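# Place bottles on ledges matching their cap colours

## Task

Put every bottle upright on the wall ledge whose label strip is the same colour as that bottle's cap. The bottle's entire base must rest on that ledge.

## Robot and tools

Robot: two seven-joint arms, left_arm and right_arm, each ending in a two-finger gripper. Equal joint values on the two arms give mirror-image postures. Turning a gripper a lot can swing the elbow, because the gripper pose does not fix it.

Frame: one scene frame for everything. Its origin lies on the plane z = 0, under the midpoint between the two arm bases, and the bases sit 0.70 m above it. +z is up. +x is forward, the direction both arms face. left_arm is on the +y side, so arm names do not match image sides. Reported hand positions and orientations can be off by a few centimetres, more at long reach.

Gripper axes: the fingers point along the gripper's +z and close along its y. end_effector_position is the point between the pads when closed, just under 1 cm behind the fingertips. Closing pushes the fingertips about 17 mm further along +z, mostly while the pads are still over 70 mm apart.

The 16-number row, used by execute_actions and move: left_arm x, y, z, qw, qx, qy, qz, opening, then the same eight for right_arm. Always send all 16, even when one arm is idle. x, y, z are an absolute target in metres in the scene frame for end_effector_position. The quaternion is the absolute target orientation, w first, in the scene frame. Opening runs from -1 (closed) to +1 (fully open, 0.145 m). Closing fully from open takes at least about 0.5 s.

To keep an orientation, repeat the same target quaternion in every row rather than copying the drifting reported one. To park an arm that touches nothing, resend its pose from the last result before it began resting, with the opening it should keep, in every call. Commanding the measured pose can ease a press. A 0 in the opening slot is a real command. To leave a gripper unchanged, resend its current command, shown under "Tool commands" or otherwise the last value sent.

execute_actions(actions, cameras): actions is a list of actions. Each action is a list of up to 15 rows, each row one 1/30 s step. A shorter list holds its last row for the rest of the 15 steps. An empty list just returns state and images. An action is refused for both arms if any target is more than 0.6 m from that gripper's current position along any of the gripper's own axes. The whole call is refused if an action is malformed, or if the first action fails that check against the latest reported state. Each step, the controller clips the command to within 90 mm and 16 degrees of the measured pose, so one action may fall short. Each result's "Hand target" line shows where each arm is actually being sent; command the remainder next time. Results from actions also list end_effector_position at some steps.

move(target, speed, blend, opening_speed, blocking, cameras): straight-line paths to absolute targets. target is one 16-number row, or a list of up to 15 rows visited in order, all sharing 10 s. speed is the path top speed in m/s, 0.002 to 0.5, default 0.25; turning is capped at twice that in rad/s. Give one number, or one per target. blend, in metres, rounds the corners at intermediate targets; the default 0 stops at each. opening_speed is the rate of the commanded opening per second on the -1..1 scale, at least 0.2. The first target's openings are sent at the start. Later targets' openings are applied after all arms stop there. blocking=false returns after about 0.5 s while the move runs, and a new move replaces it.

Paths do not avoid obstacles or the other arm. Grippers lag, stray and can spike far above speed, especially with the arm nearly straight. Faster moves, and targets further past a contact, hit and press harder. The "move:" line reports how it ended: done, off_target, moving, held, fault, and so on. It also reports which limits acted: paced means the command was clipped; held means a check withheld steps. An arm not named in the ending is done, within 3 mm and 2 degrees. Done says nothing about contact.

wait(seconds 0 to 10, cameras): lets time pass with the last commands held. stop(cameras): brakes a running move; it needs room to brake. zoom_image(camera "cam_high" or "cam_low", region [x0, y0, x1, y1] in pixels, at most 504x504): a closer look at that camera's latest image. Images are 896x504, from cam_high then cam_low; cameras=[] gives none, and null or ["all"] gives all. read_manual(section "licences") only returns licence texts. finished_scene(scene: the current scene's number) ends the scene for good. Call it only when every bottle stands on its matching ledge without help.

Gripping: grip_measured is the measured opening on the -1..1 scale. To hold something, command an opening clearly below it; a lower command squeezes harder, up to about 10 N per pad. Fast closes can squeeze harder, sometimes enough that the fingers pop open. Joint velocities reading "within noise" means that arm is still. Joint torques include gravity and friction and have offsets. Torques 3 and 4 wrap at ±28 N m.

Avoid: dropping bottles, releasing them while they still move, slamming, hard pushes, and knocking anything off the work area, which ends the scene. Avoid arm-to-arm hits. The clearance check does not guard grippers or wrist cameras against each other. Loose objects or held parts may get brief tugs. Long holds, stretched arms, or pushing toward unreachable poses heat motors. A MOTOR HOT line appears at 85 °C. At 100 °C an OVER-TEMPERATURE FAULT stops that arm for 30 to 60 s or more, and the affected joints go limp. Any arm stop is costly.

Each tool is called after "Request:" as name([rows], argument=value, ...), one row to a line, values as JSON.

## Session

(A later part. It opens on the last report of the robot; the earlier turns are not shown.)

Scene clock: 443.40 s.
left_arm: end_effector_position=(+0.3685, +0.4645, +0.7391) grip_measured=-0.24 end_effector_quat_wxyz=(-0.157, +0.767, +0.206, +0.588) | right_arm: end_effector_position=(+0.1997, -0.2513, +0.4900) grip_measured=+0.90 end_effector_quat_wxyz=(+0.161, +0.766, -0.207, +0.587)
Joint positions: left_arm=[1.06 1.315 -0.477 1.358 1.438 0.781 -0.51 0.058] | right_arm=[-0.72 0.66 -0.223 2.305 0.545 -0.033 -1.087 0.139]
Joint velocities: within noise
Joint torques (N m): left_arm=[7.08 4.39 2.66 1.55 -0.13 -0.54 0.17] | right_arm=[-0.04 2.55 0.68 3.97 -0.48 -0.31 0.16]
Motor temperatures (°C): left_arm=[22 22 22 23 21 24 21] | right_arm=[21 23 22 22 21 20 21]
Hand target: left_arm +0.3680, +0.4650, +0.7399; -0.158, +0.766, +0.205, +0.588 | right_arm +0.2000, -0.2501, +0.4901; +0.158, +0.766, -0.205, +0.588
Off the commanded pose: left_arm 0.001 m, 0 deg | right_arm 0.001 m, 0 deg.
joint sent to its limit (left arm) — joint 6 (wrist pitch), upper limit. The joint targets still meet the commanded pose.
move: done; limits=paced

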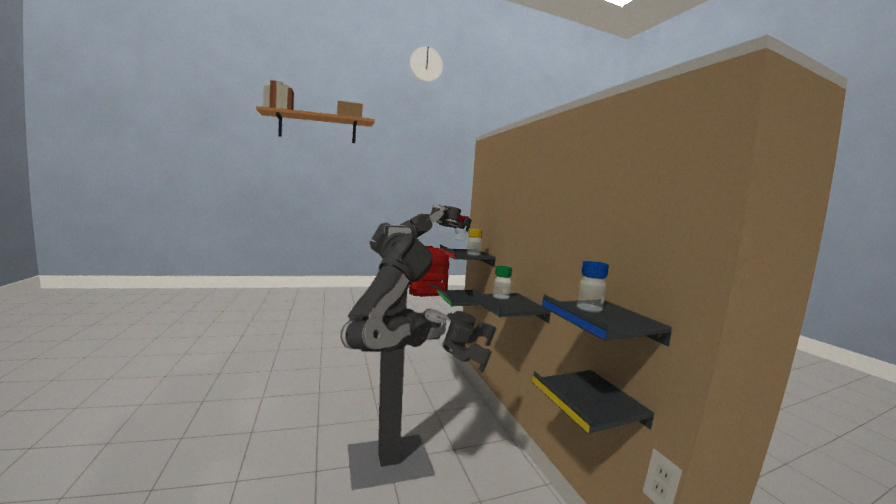

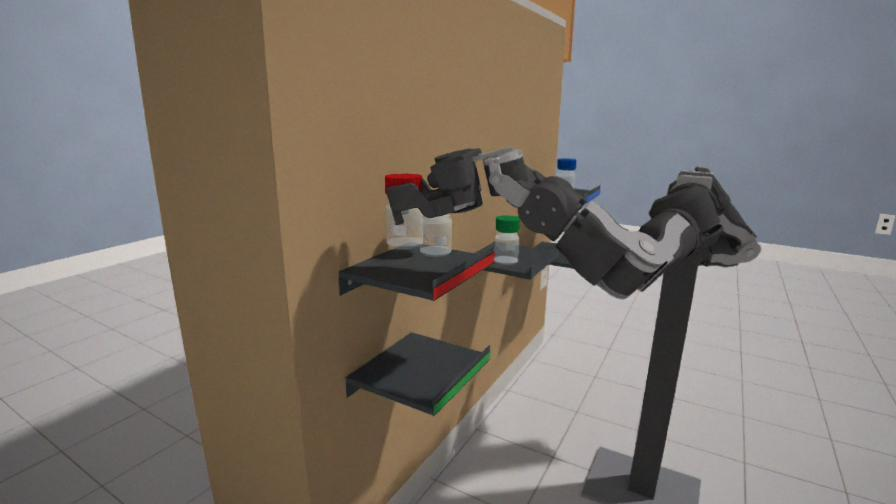

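Request:
move([
  [0.368,0.465,0.697,-0.1575,0.7663,0.2053,0.588,-0.8,0.20,-0.25,0.49,0.1575,0.7663,-0.2053,0.588,0.9],
  [0.368,0.465,0.683,-0.1575,0.7663,0.2053,0.588,-0.8,0.20,-0.25,0.49,0.1575,0.7663,-0.2053,0.588,0.9],
], speed=[0.06,0.03])

Request:
zoom_image(camera="cam_low", region=[330, 130, 530, 330])

Request:
zoom_image(camera="cam_high", region=[420, 180, 540, 300])

Scene clock: 456.17 s.
left_arm: end_effector_position=(+0.3673, +0.4669, +0.6926) grip_measured=-0.24 end_effector_quat_wxyz=(-0.160, +0.756, +0.208, +0.600) | right_arm: end_effector_position=(+0.1997, -0.2513, +0.4900) grip_measured=+0.90 end_effector_quat_wxyz=(+0.161, +0.766, -0.207, +0.587)
Joint positions: left_arm=[0.751 1.418 -0.465 1.428 1.535 0.473 -0.499 0.058] | right_arm=[-0.72 0.66 -0.223 2.305 0.545 -0.033 -1.087 0.139]
Joint velocities: within noise
Joint torques (N m): left_arm=[3.63 5.6 1.73 0.95 0.11 -0.2 0.19] | right_arm=[-0.25 2.55 0.66 4.03 -0.47 -0.32 0.15]
Motor temperatures (°C): left_arm=[23 22 23 23 21 24 21] | right_arm=[21 23 22 22 21 20 21]
Hand target: left_arm +0.3679, +0.4651, +0.6831; -0.157, +0.766, +0.205, +0.588 | right_arm +0.2000, -0.2501, +0.4901; +0.158, +0.766, -0.205, +0.588
Off the commanded pose: left_arm 0.010 m, 2 deg | right_arm 0.001 m, 0 deg.
move: off_target (left_arm)

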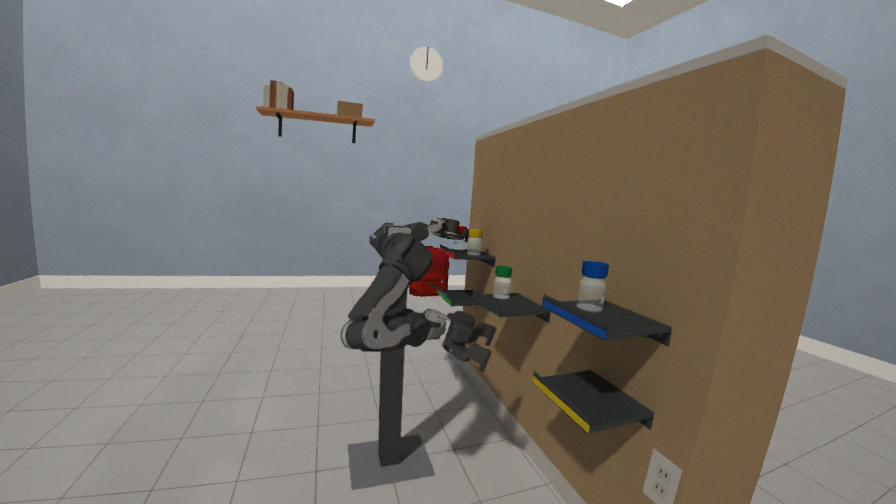

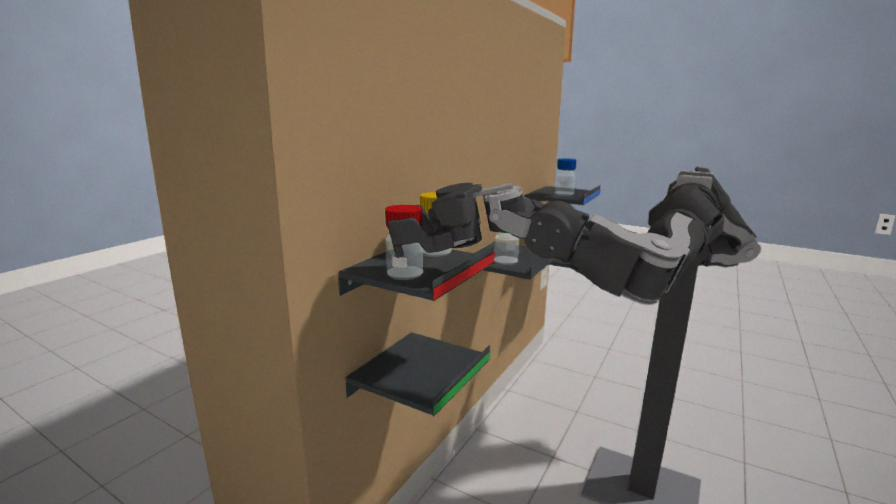

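Scaled by 2.520 from the camera's 896x504 image, which has a finer 1280x720 frame.

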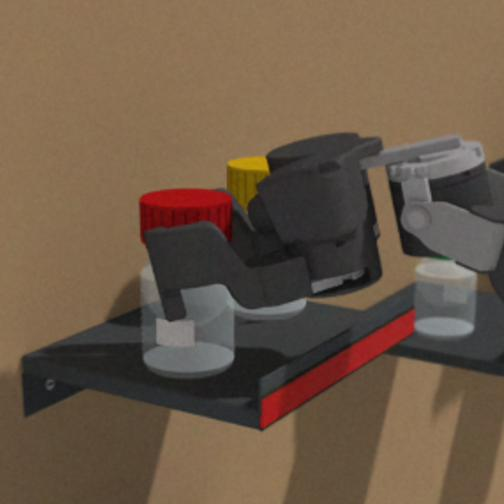

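Scaled by 4.200 from the camera's 896x504 image, which has a finer 1280x720 frame.

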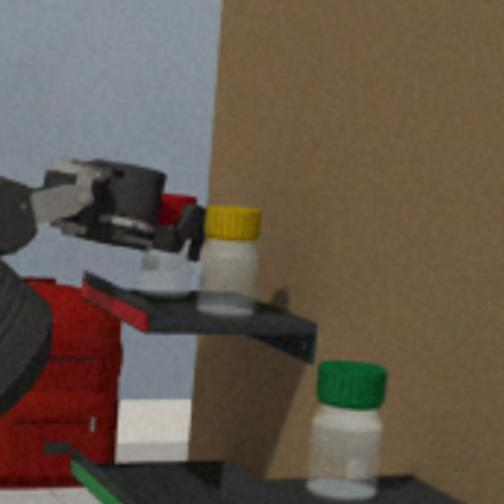

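Request:
move([
  [0.368,0.465,0.691,-0.1575,0.7663,0.2053,0.588,-0.8,0.20,-0.25,0.49,0.1575,0.7663,-0.2053,0.588,0.9],
  [0.368,0.465,0.691,-0.1575,0.7663,0.2053,0.588,0.1,0.20,-0.25,0.49,0.1575,0.7663,-0.2053,0.588,0.9],
], opening_speed=0.6)

Request:
zoom_image(camera="cam_low", region=[330, 130, 530, 330])

Request:
zoom_image(camera="cam_high", region=[420, 180, 540, 300])

Scene clock: 469.27 s.
left_arm: end_effector_position=(+0.3671, +0.4658, +0.6929) grip_measured=+0.10 end_effector_quat_wxyz=(-0.159, +0.765, +0.205, +0.590) | right_arm: end_effector_position=(+0.1997, -0.2513, +0.4900) grip_measured=+0.90 end_effector_quat_wxyz=(+0.161, +0.766, -0.207, +0.587)
Joint positions: left_arm=[0.776 1.41 -0.465 1.423 1.531 0.524 -0.499 0.083] | right_arm=[-0.72 0.66 -0.223 2.305 0.545 -0.033 -1.087 0.139]
Joint velocities: within noise
Joint torques (N m): left_arm=[6.26 4.84 3.02 0.85 -0.12 -0.49 0.1] | right_arm=[-0.22 2.49 0.62 4.04 -0.48 -0.31 0.17]
Motor temperatures (°C): left_arm=[22 23 23 22 21 24 21] | right_arm=[21 23 22 22 21 20 21]
Hand target: left_arm +0.3680, +0.4649, +0.6910; -0.157, +0.766, +0.205, +0.588 | right_arm +0.2000, -0.2501, +0.4901; +0.158, +0.766, -0.205, +0.588
Off the commanded pose: left_arm 0.002 m, 0 deg | right_arm 0.001 m, 0 deg.
move: done

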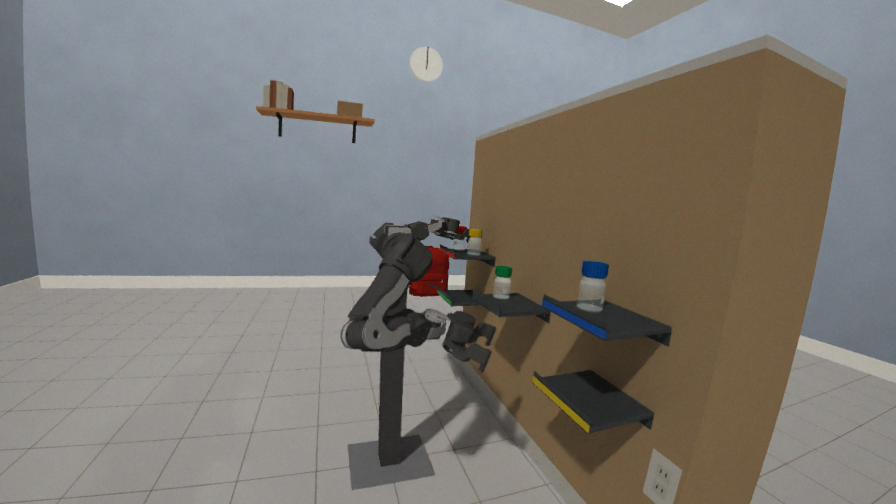

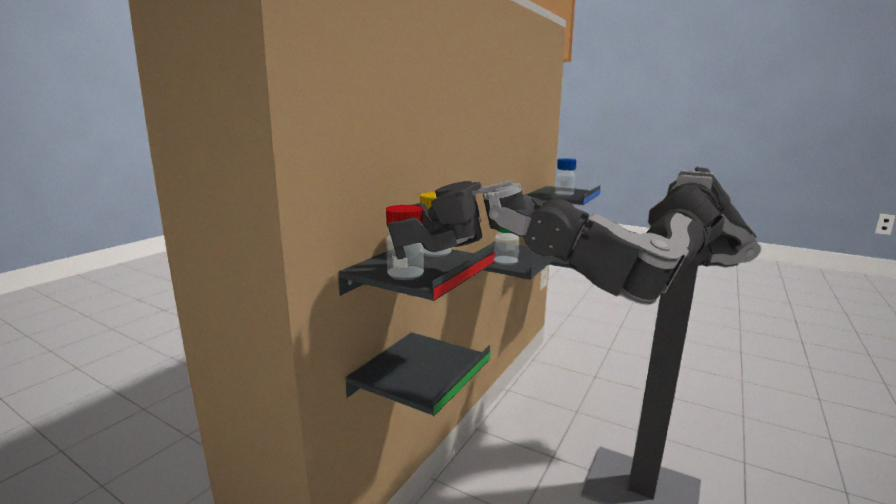

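Scaled by 2.520 from the camera's 896x504 image, which has a finer 1280x720 frame.

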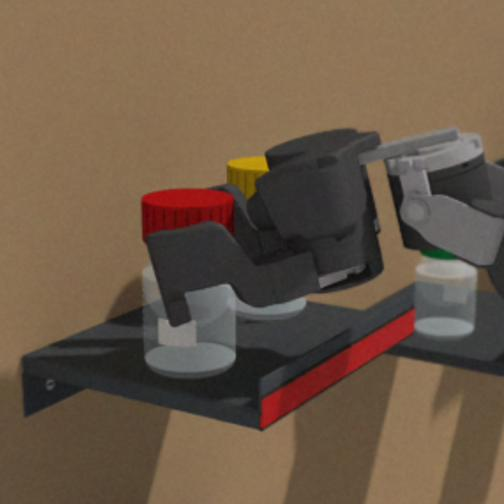

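Scaled by 4.200 from the camera's 896x504 image, which has a finer 1280x720 frame.

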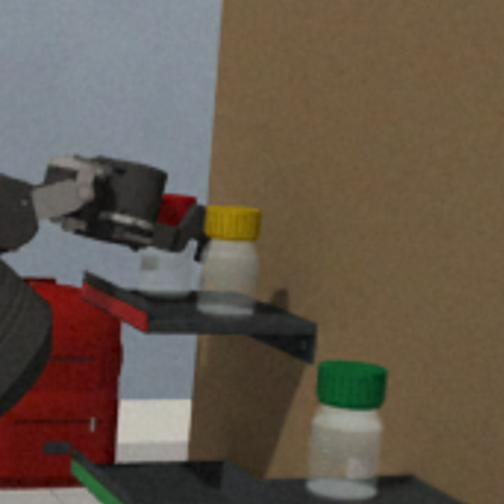

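Request:
move([
  [0.316,0.435,0.693,-0.1575,0.7663,0.2053,0.588,0.15,0.20,-0.25,0.49,0.1575,0.7663,-0.2053,0.588,0.9],
  [0.20,0.368,0.70,-0.1575,0.7663,0.2053,0.588,0.15,0.20,-0.25,0.49,0.1575,0.7663,-0.2053,0.588,0.9],
], speed=[0.05,0.12], blend=0.02)

Request:
zoom_image(camera="cam_low", region=[330, 130, 530, 330])

Scene clock: 479.23 s.
left_arm: end_effector_position=(+0.2001, +0.3688, +0.7000) grip_measured=+0.15 end_effector_quat_wxyz=(-0.176, +0.733, +0.170, +0.635) | right_arm: end_effector_position=(+0.1997, -0.2513, +0.4900) grip_measured=+0.90 end_effector_quat_wxyz=(+0.161, +0.766, -0.207, +0.587)
Joint positions: left_arm=[-0.819 0.79 1.418 2.431 1.584 0.781 -0.639 0.087] | right_arm=[-0.72 0.66 -0.223 2.305 0.545 -0.033 -1.087 0.139]
Joint velocities: within noise
Joint torques (N m): left_arm=[-0.46 3.65 2.21 0.72 -0.05 -0.51 0.22] | right_arm=[-0.28 2.47 0.69 3.99 -0.5 -0.3 0.15]
Motor temperatures (°C): left_arm=[22 23 24 22 21 24 21] | right_arm=[21 23 22 22 21 20 21]
Hand target: left_arm +0.2000, +0.3682, +0.6998; -0.174, +0.734, +0.169, +0.635 | right_arm +0.2000, -0.2501, +0.4901; +0.158, +0.766, -0.205, +0.588
Off the commanded pose: left_arm 0.001 m, 8 deg | right_arm 0.001 m, 0 deg.
joint sent to its limit (left arm) — joint 4 (elbow), upper limit, where the elbow is as bent as it goes; joint 5 (forearm roll), upper limit; joint 6 (wrist pitch), upper limit. The joint targets are off in orientation, not in position.
move: off_target (left_arm)

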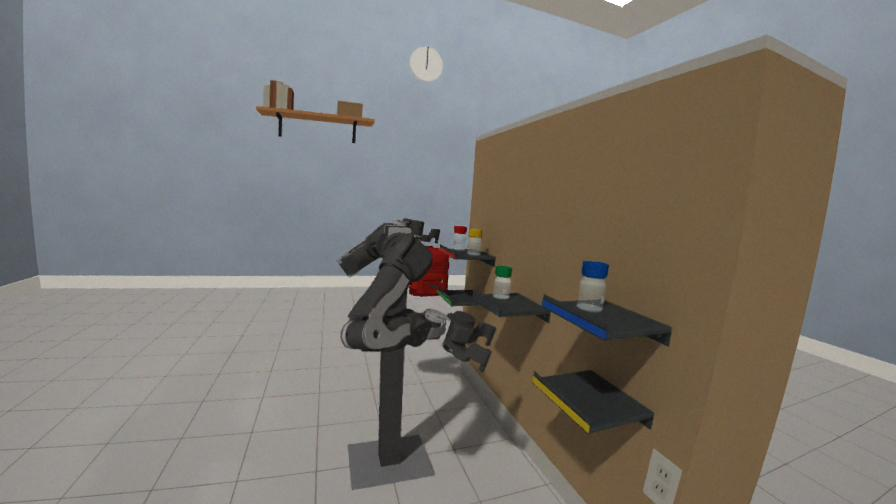

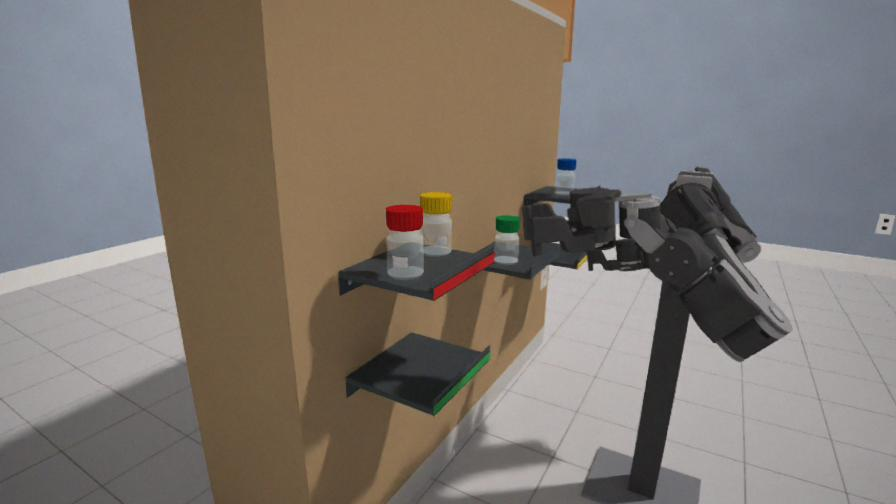

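Scaled by 2.520 from the camera's 896x504 image, which has a finer 1280x720 frame.

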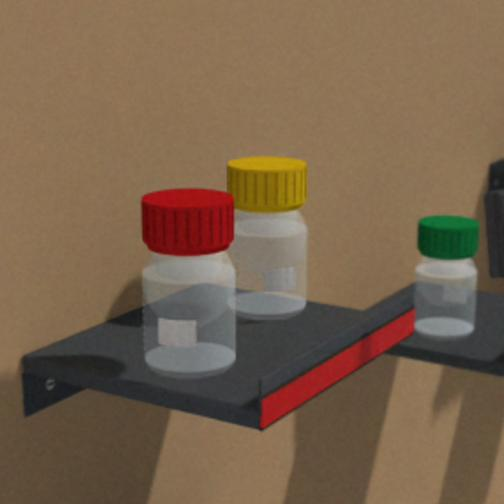

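Request:
move([
  [0.19,0.30,0.50,-0.1575,0.7663,0.2053,0.588,0.5,0.20,-0.25,0.49,0.1575,0.7663,-0.2053,0.588,0.9],
  [0.215,0.19,0.62,0.2082,0.7455,-0.2713,0.572,1,0.20,-0.25,0.49,0.1575,0.7663,-0.2053,0.588,0.9],
], speed=0.2)

Scene clock: 509.80 s.
left_arm: end_effector_position=(+0.2153, +0.1897, +0.6205) grip_measured=+1.00 end_effector_quat_wxyz=(+0.207, +0.744, -0.271, +0.574) | right_arm: end_effector_position=(+0.1997, -0.2513, +0.4900) grip_measured=+0.90 end_effector_quat_wxyz=(+0.161, +0.766, -0.207, +0.587)
Joint positions: left_arm=[-1.25 0.977 1.156 2.341 1.217 0.247 0.502 0.145] | right_arm=[-0.72 0.66 -0.223 2.305 0.545 -0.033 -1.087 0.139]
Joint velocities: within noise
Joint torques (N m): left_arm=[0.04 1.94 2.51 1.01 0.41 -0.41 0.23] | right_arm=[-0.12 2.65 0.61 4 -0.5 -0.29 0.15]
Motor temperatures (°C): left_arm=[21 22 24 22 21 24 21] | right_arm=[21 23 22 22 21 20 21]
Hand target: left_arm +0.2150, +0.1901, +0.6200; +0.208, +0.746, -0.271, +0.572 | right_arm +0.2000, -0.2501, +0.4901; +0.158, +0.766, -0.205, +0.588
Off the commanded pose: left_arm 0.001 m, 0 deg | right_arm 0.001 m, 0 deg.
move: done

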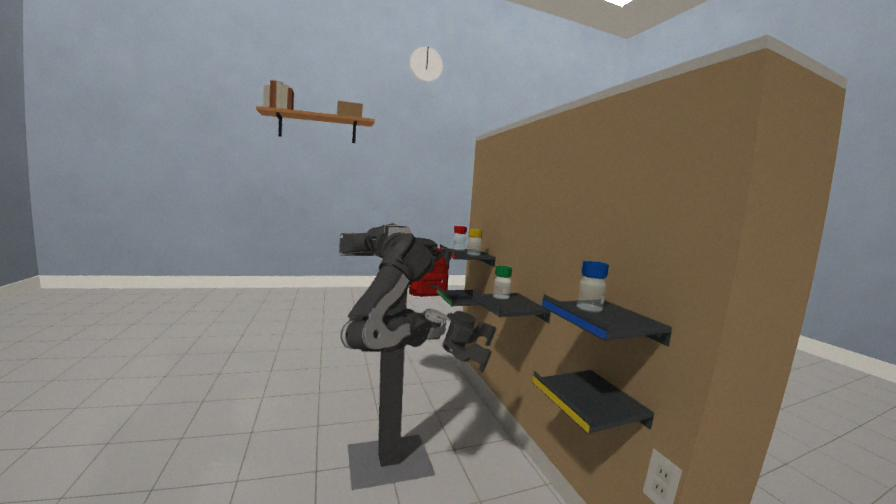

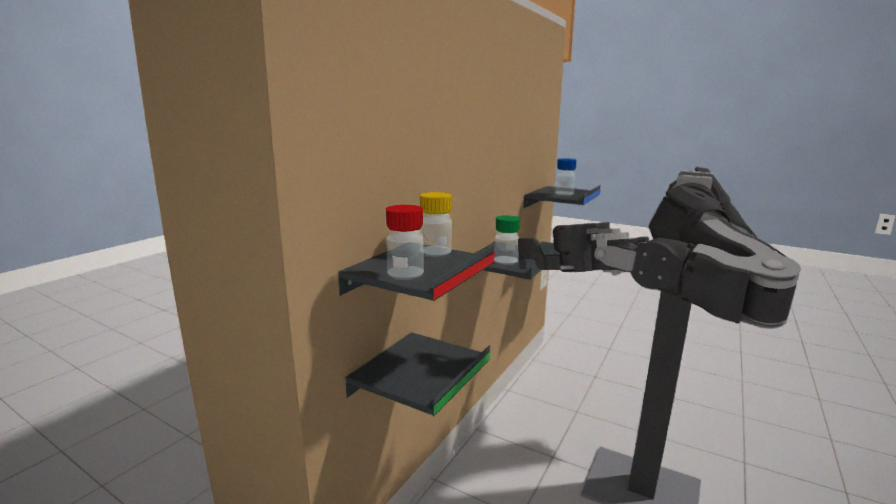

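Request:
move(target=[0.282,0.121,0.605,0.2082,0.7455,-0.2713,0.572,1,0.20,-0.25,0.49,0.1575,0.7663,-0.2053,0.588,0.9], speed=0.1)

Request:
zoom_image(camera="cam_low", region=[450, 180, 600, 330])

Request:
zoom_image(camera="cam_high", region=[420, 220, 560, 360])

Scene clock: 521.03 s.
left_arm: end_effector_position=(+0.2816, +0.1197, +0.6066) grip_measured=+1.00 end_effector_quat_wxyz=(+0.209, +0.743, -0.275, +0.573) | right_arm: end_effector_position=(+0.1997, -0.2513, +0.4900) grip_measured=+0.90 end_effector_quat_wxyz=(+0.161, +0.766, -0.207, +0.587)
Joint positions: left_arm=[-1.188 1.656 0.874 2.281 1.408 -0.001 -0.1 0.145] | right_arm=[-0.72 0.66 -0.223 2.305 0.545 -0.033 -1.087 0.139]
Joint velocities: within noise
Joint torques (N m): left_arm=[3.36 1.67 1.94 0.92 0.15 -0.66 -0.05] | right_arm=[-0.15 2.49 0.65 4 -0.49 -0.3 0.15]
Motor temperatures (°C): left_arm=[21 22 24 22 21 24 21] | right_arm=[21 23 22 22 21 20 21]
Hand target: left_arm +0.2820, +0.1211, +0.6050; +0.208, +0.746, -0.271, +0.572 | right_arm +0.2000, -0.2501, +0.4901; +0.158, +0.766, -0.205, +0.588
Off the commanded pose: left_arm 0.002 m, 1 deg | right_arm 0.001 m, 0 deg.
move: done

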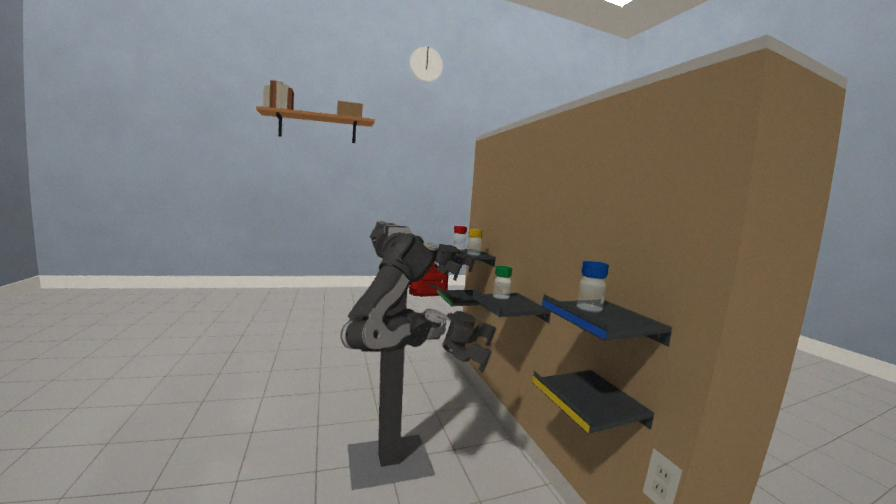

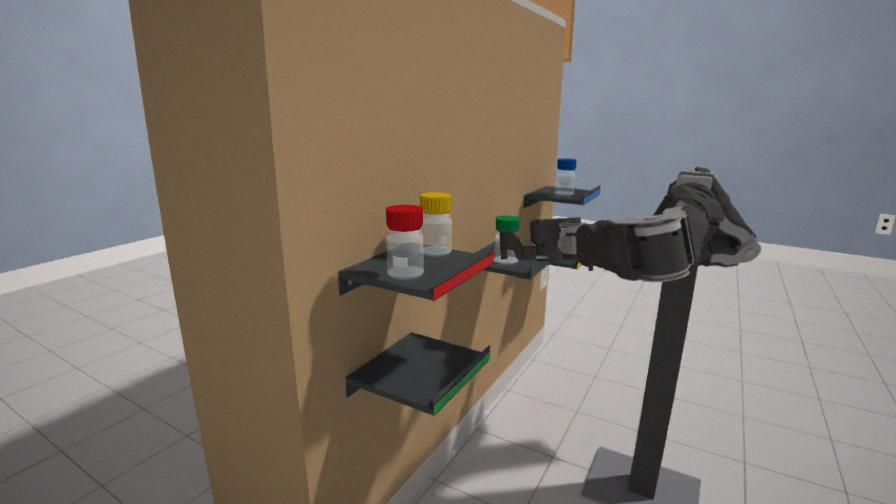

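Scaled by 3.360 from the camera's 896x504 image, which has a finer 1280x720 frame.

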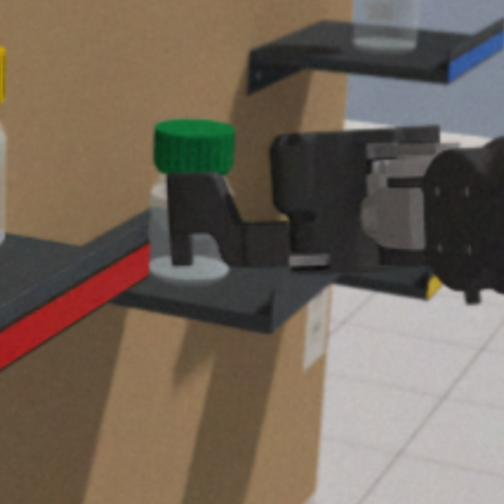

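Scaled by 3.600 from the camera's 896x504 image, which has a finer 1280x720 frame.

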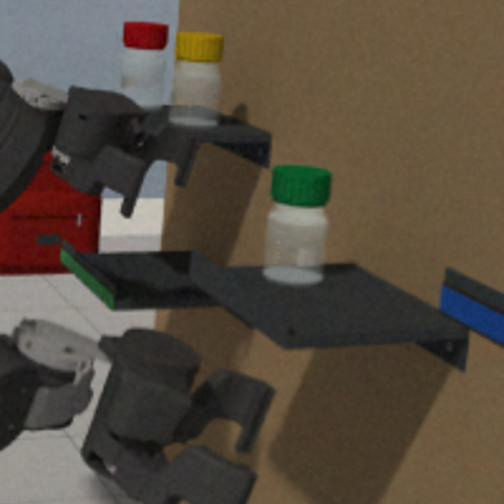

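Request:
move(target=[0.275,0.085,0.595,0.2082,0.7455,-0.2713,0.572,1,0.20,-0.25,0.49,0.1575,0.7663,-0.2053,0.588,0.9], speed=0.1)

Request:
zoom_image(camera="cam_low", region=[450, 180, 600, 330])

Request:
zoom_image(camera="cam_high", region=[420, 220, 560, 360])

Scene clock: 545.77 s.
left_arm: end_effector_position=(+0.2744, +0.0839, +0.5953) grip_measured=+1.00 end_effector_quat_wxyz=(+0.210, +0.745, -0.274, +0.571) | right_arm: end_effector_position=(+0.1997, -0.2513, +0.4900) grip_measured=+0.90 end_effector_quat_wxyz=(+0.161, +0.766, -0.207, +0.587)
Joint positions: left_arm=[-1.291 1.858 0.87 2.348 1.411 -0.115 -0.356 0.145] | right_arm=[-0.72 0.66 -0.223 2.305 0.545 -0.033 -1.087 0.139]
Joint velocities: within noise
Joint torques (N m): left_arm=[4.44 0.94 2.11 1.37 -0.05 -0.66 -0.04] | right_arm=[-0.2 2.39 0.73 4 -0.48 -0.33 0.14]
Motor temperatures (°C): left_arm=[21 22 24 21 21 25 21] | right_arm=[21 23 22 22 21 20 21]
Hand target: left_arm +0.2750, +0.0850, +0.5950; +0.208, +0.746, -0.271, +0.572 | right_arm +0.2000, -0.2501, +0.4901; +0.158, +0.766, -0.205, +0.588
Off the commanded pose: left_arm 0.001 m, 0 deg | right_arm 0.001 m, 0 deg.
move: done

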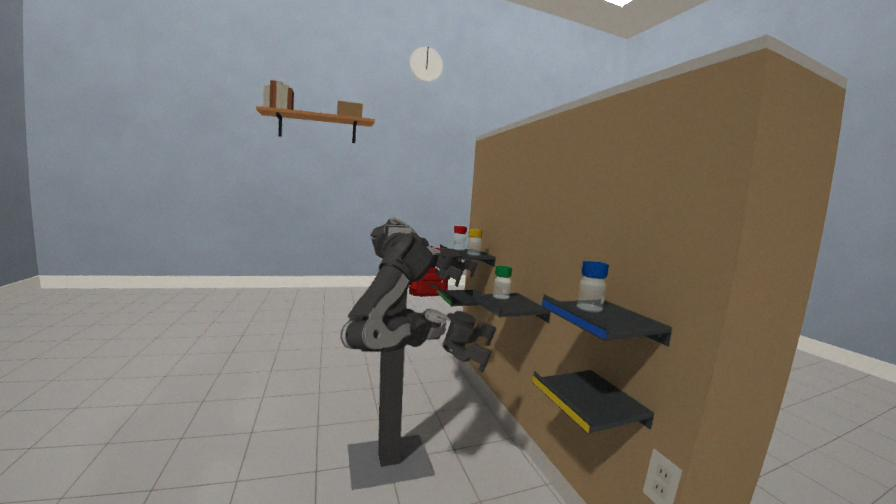

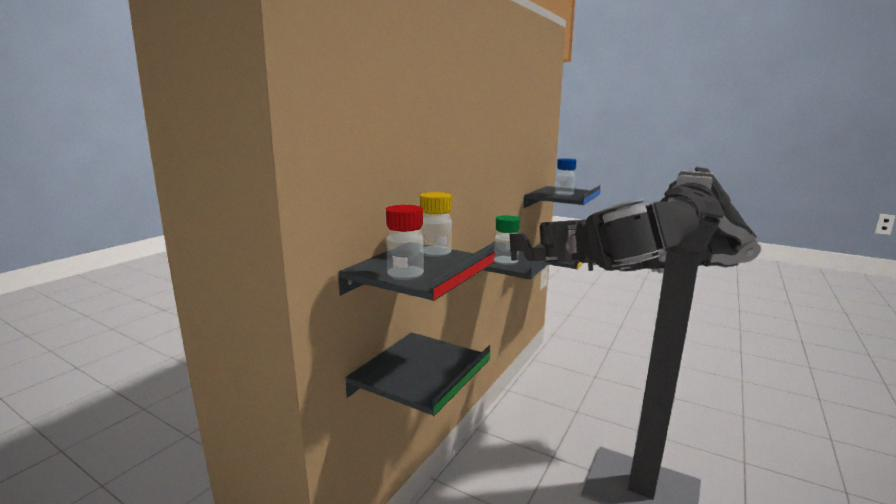

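Scaled by 3.360 from the camera's 896x504 image, which has a finer 1280x720 frame.

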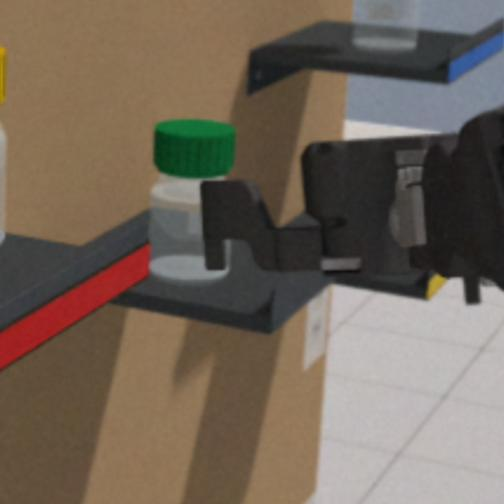

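Scaled by 3.600 from the camera's 896x504 image, which has a finer 1280x720 frame.

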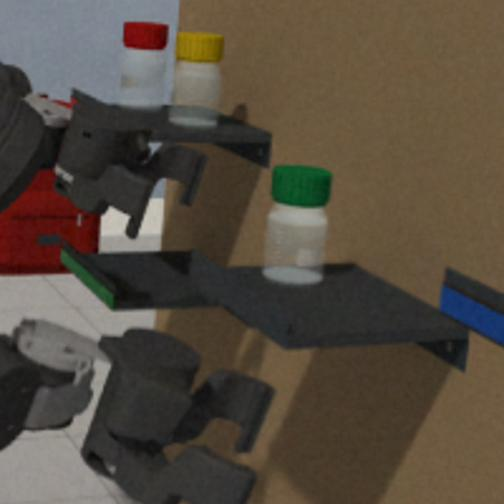

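Request:
move([
  [0.285,0.1,0.595,0.2082,0.7455,-0.2713,0.572,1,0.20,-0.25,0.49,0.1575,0.7663,-0.2053,0.588,0.9],
  [0.335,0.06,0.595,0.2082,0.7455,-0.2713,0.572,1,0.20,-0.25,0.49,0.1575,0.7663,-0.2053,0.588,0.9],
], speed=0.08)

Request:
zoom_image(camera="cam_low", region=[450, 180, 600, 330])

Request:
zoom_image(camera="cam_high", region=[420, 220, 560, 360])

Scene clock: 572.23 s.
left_arm: end_effector_position=(+0.3231, +0.0746, +0.6017) grip_measured=+1.00 end_effector_quat_wxyz=(+0.234, +0.740, -0.295, +0.557) | right_arm: end_effector_position=(+0.1997, -0.2513, +0.4900) grip_measured=+0.90 end_effector_quat_wxyz=(+0.161, +0.766, -0.207, +0.587)
Joint positions: left_arm=[-1.407 2.011 1.104 2.087 1.539 -0.046 -0.17 0.145] | right_arm=[-0.72 0.66 -0.223 2.305 0.545 -0.033 -1.087 0.139]
Joint velocities: within noise
Joint torques (N m): left_arm=[5.76 0.7 3.3 0.42 0.11 -0.5 0.26] | right_arm=[-0.09 2.44 0.65 3.96 -0.5 -0.31 0.16]
Motor temperatures (°C): left_arm=[22 21 24 21 21 25 21] | right_arm=[21 23 22 22 21 20 21]
Hand target: left_arm +0.3228, +0.0746, +0.6008; +0.235, +0.741, -0.295, +0.555 | right_arm +0.2000, -0.2501, +0.4901; +0.158, +0.766, -0.205, +0.588
Off the commanded pose: left_arm 0.020 m, 4 deg | right_arm 0.001 m, 0 deg.
joint read past its limit (left arm) — joint 2 (shoulder roll), upper limit.
joint sent to its limit (left arm) — joint 1 (shoulder pitch), lower limit; joint 2 (shoulder roll), upper limit. The joint targets are off in position and orientation.
move: off_target (left_arm)

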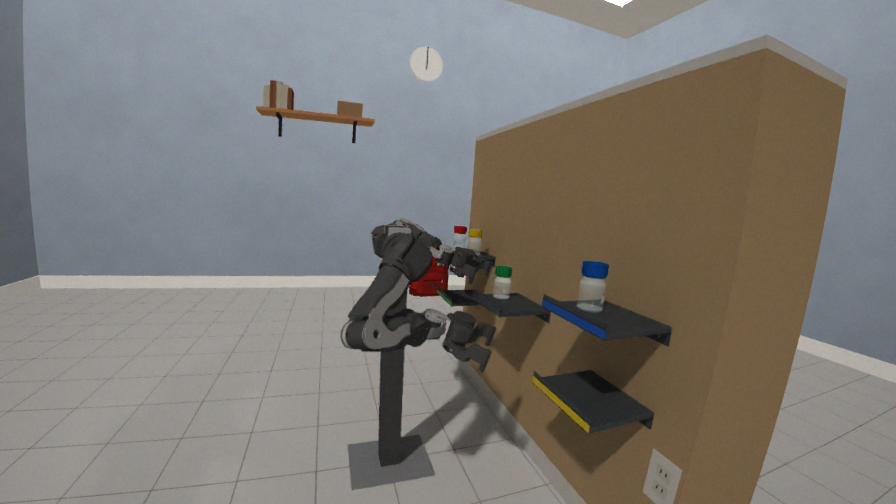

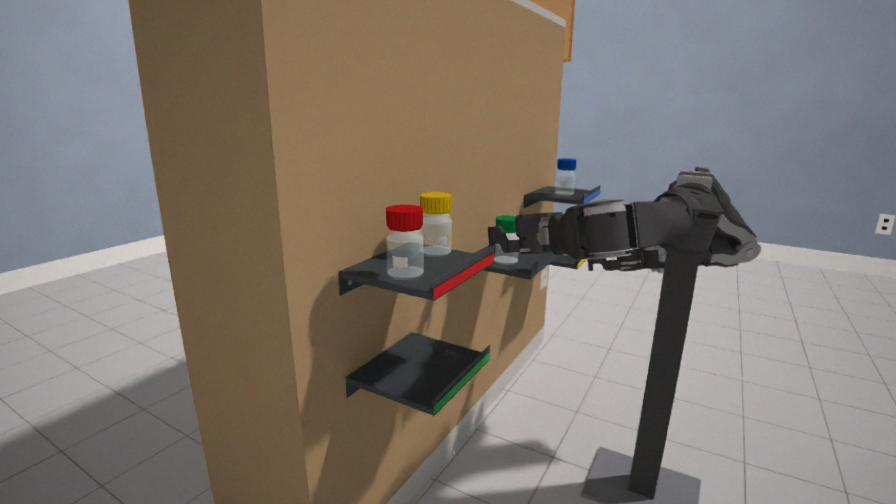

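Scaled by 3.360 from the camera's 896x504 image, which has a finer 1280x720 frame.

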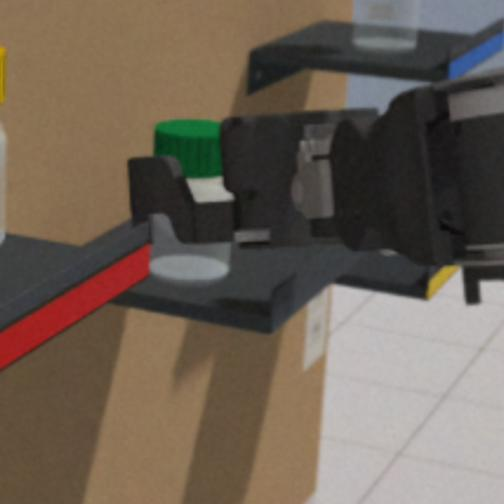

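Scaled by 3.600 from the camera's 896x504 image, which has a finer 1280x720 frame.

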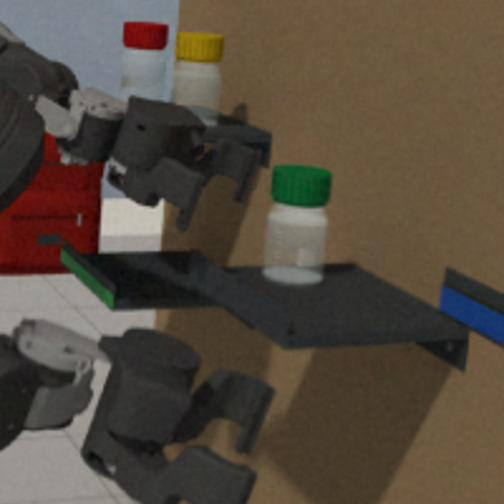

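Request:
move([
  [0.275,0.11,0.605,0.2082,0.7455,-0.2713,0.572,1,0.20,-0.25,0.49,0.1575,0.7663,-0.2053,0.588,0.9],
  [0.215,0.19,0.62,0.2082,0.7455,-0.2713,0.572,1,0.20,-0.25,0.49,0.1575,0.7663,-0.2053,0.588,0.9],
  [0.19,0.30,0.50,-0.1575,0.7663,0.2053,0.588,1,0.20,-0.25,0.49,0.1575,0.7663,-0.2053,0.588,0.9],
], speed=0.15, cameras=[])

Request:
move([
  [0.20,0.35,0.76,-0.1575,0.7663,0.2053,0.588,1,0.20,-0.25,0.49,0.1575,0.7663,-0.2053,0.588,0.9],
  [0.36,0.42,0.81,-0.1575,0.7663,0.2053,0.588,1,0.20,-0.25,0.49,0.1575,0.7663,-0.2053,0.588,0.9],
  [0.37,0.20,0.81,0,0.7933,0,0.6087,1,0.20,-0.25,0.49,0.1575,0.7663,-0.2053,0.588,0.9],
], speed=0.15)

Scene clock: 635.37 s.
left_arm: end_effector_position=(+0.1910, +0.2988, +0.5026) grip_measured=+1.00 end_effector_quat_wxyz=(-0.154, +0.764, +0.203, +0.592) | right_arm: end_effector_position=(+0.1997, -0.2513, +0.4900) grip_measured=+0.90 end_effector_quat_wxyz=(+0.161, +0.766, -0.207, +0.587)
Joint positions: left_arm=[-0.923 0.454 0.248 2.312 0.633 0.044 -0.642 0.145] | right_arm=[-0.72 0.66 -0.223 2.305 0.545 -0.033 -1.087 0.139]
Joint velocities: within noise
Joint torques (N m): left_arm=[-0.62 1.6 0.55 3.71 -0.22 -0.43 -0.04] | right_arm=[-0.15 2.62 0.65 3.97 -0.49 -0.29 0.17]
Motor temperatures (°C): left_arm=[22 21 25 21 21 25 21] | right_arm=[20 23 22 22 21 20 21]
Hand target: left_arm +0.1900, +0.3000, +0.5000; -0.157, +0.766, +0.205, +0.588 | right_arm +0.2000, -0.2501, +0.4901; +0.158, +0.766, -0.205, +0.588
Off the commanded pose: left_arm 0.003 m, 1 deg | right_arm 0.001 m, 0 deg.
move: done
No camera images: "cameras" was empty.

Scene clock: 641.17 s.
left_arm: end_effector_position=(+0.3697, +0.1992, +0.8128) grip_measured=+1.00 end_effector_quat_wxyz=(-0.051, +0.680, -0.168, +0.711) | right_arm: end_effector_position=(+0.1997, -0.2513, +0.4900) grip_measured=+0.90 end_effector_quat_wxyz=(+0.161, +0.766, -0.207, +0.587)
Joint positions: left_arm=[-1.08 1.892 1.579 1.929 1.584 0.521 -0.437 0.145] | right_arm=[-0.72 0.66 -0.223 2.305 0.545 -0.033 -1.087 0.139]
Joint velocities: within noise
Joint torques (N m): left_arm=[5 1.78 2.29 -0.65 -0.06 -0.64 -0.2] | right_arm=[-0.17 2.39 0.59 3.92 -0.49 -0.28 0.16]
Motor temperatures (°C): left_arm=[22 22 25 21 21 25 21] | right_arm=[20 23 22 22 21 20 21]
Hand target: left_arm +0.3701, +0.2002, +0.8099; -0.051, +0.683, -0.166, +0.709 | right_arm +0.2000, -0.2501, +0.4901; +0.158, +0.766, -0.205, +0.588
Off the commanded pose: left_arm 0.003 m, 27 deg; orientation clipped | right_arm 0.001 m, 0 deg.
joint read past its limit (left arm) — joint 3 (upper arm roll), upper limit.
joint sent to its limit (left arm) — joint 3 (upper arm roll), upper limit; joint 5 (forearm roll), upper limit. The joint targets are off in orientation, not in position.
move: off_target (left_arm); limits=paced

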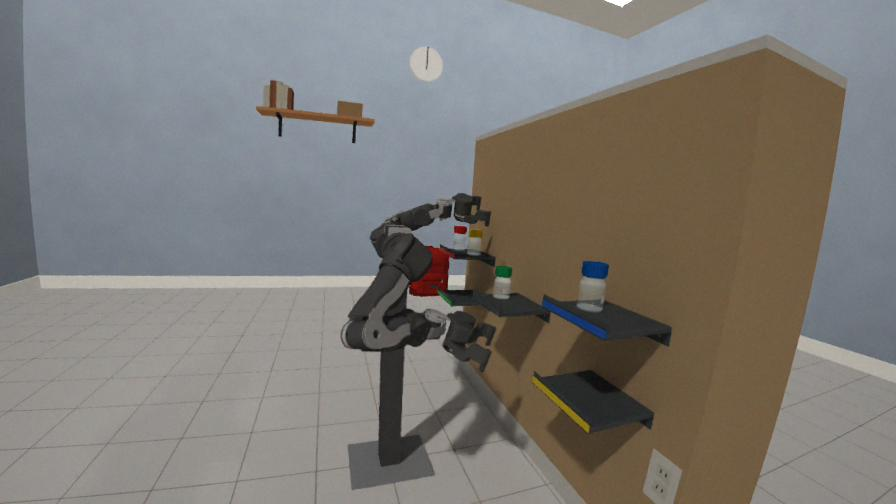

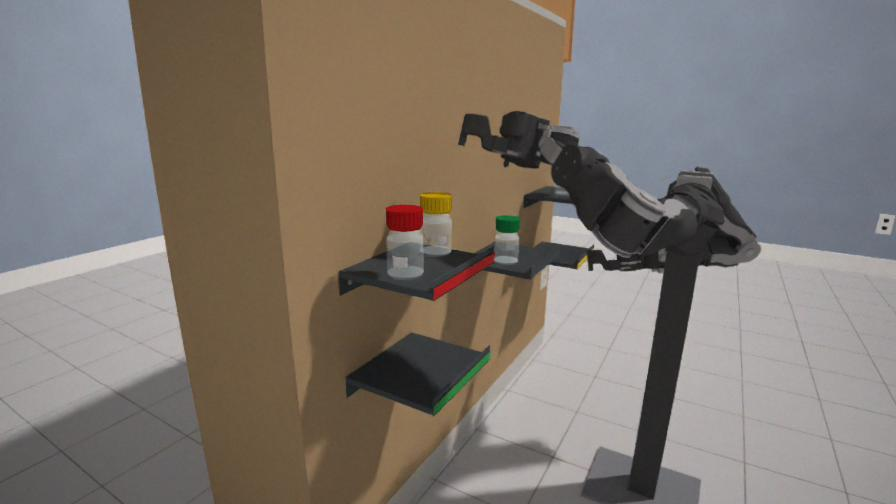

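Request:
move([
  [0.24,0.27,0.81,-0.1575,0.7663,0.2053,0.588,0.9,0.2,-0.25,0.49,0.1575,0.7663,-0.2053,0.588,0.9],
  [0.19,0.34,0.76,-0.1575,0.7663,0.2053,0.588,0.9,0.2,-0.25,0.49,0.1575,0.7663,-0.2053,0.588,0.9],
], speed=0.15)

Scene clock: 713.10 s.
left_arm: end_effector_position=(+0.1903, +0.3418, +0.7598) grip_measured=+0.90 end_effector_quat_wxyz=(-0.107, +0.657, +0.100, +0.739) | right_arm: end_effector_position=(+0.1997, -0.2513, +0.4900) grip_measured=+0.90 end_effector_quat_wxyz=(+0.161, +0.766, -0.207, +0.587)
Joint positions: left_arm=[-0.679 0.76 1.575 2.43 1.584 0.781 -0.335 0.139] | right_arm=[-0.72 0.66 -0.223 2.305 0.545 -0.033 -1.087 0.139]
Joint velocities: within noise
Joint torques (N m): left_arm=[0.07 4.39 1.26 0.51 0.07 -0.55 0.19] | right_arm=[-0.17 2.36 0.68 3.93 -0.48 -0.29 0.18]
Motor temperatures (°C): left_arm=[23 21 24 21 21 25 21] | right_arm=[20 23 21 22 21 20 21]
Hand target: left_arm +0.1906, +0.3405, +0.7598; -0.105, +0.658, +0.098, +0.740 | right_arm +0.2000, -0.2501, +0.4901; +0.158, +0.766, -0.205, +0.588
Off the commanded pose: left_arm 0.002 m, 25 deg; orientation clipped | right_arm 0.001 m, 0 deg.
joint read past its limit (left arm) — joint 3 (upper arm roll), upper limit.
joint sent to its limit (left arm) — joint 3 (upper arm roll), upper limit; joint 4 (elbow), upper limit, where the elbow is as bent as it goes; joint 5 (forearm roll), upper limit; joint 6 (wrist pitch), upper limit. The joint targets are off in orientation, not in position.
move: off_target (left_arm); limits=paced

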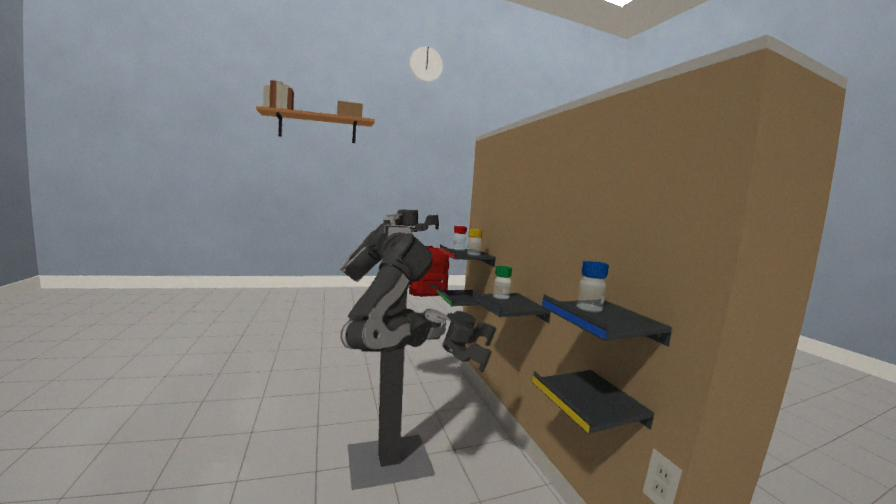

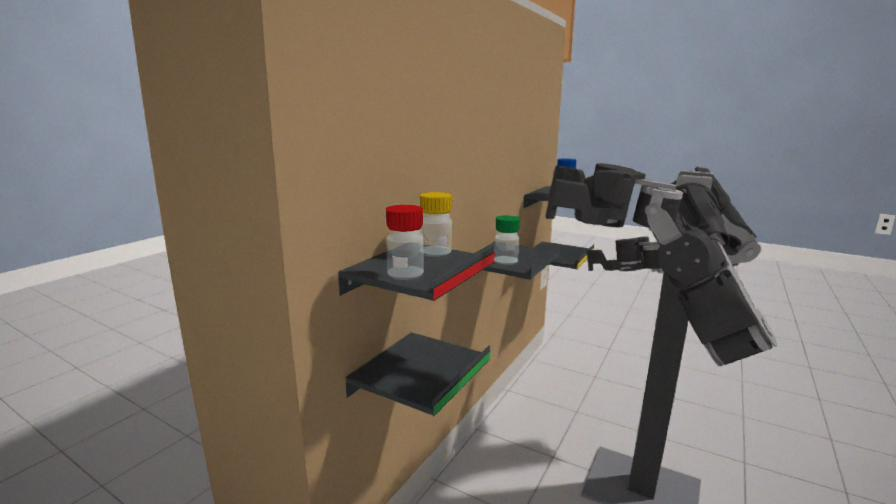

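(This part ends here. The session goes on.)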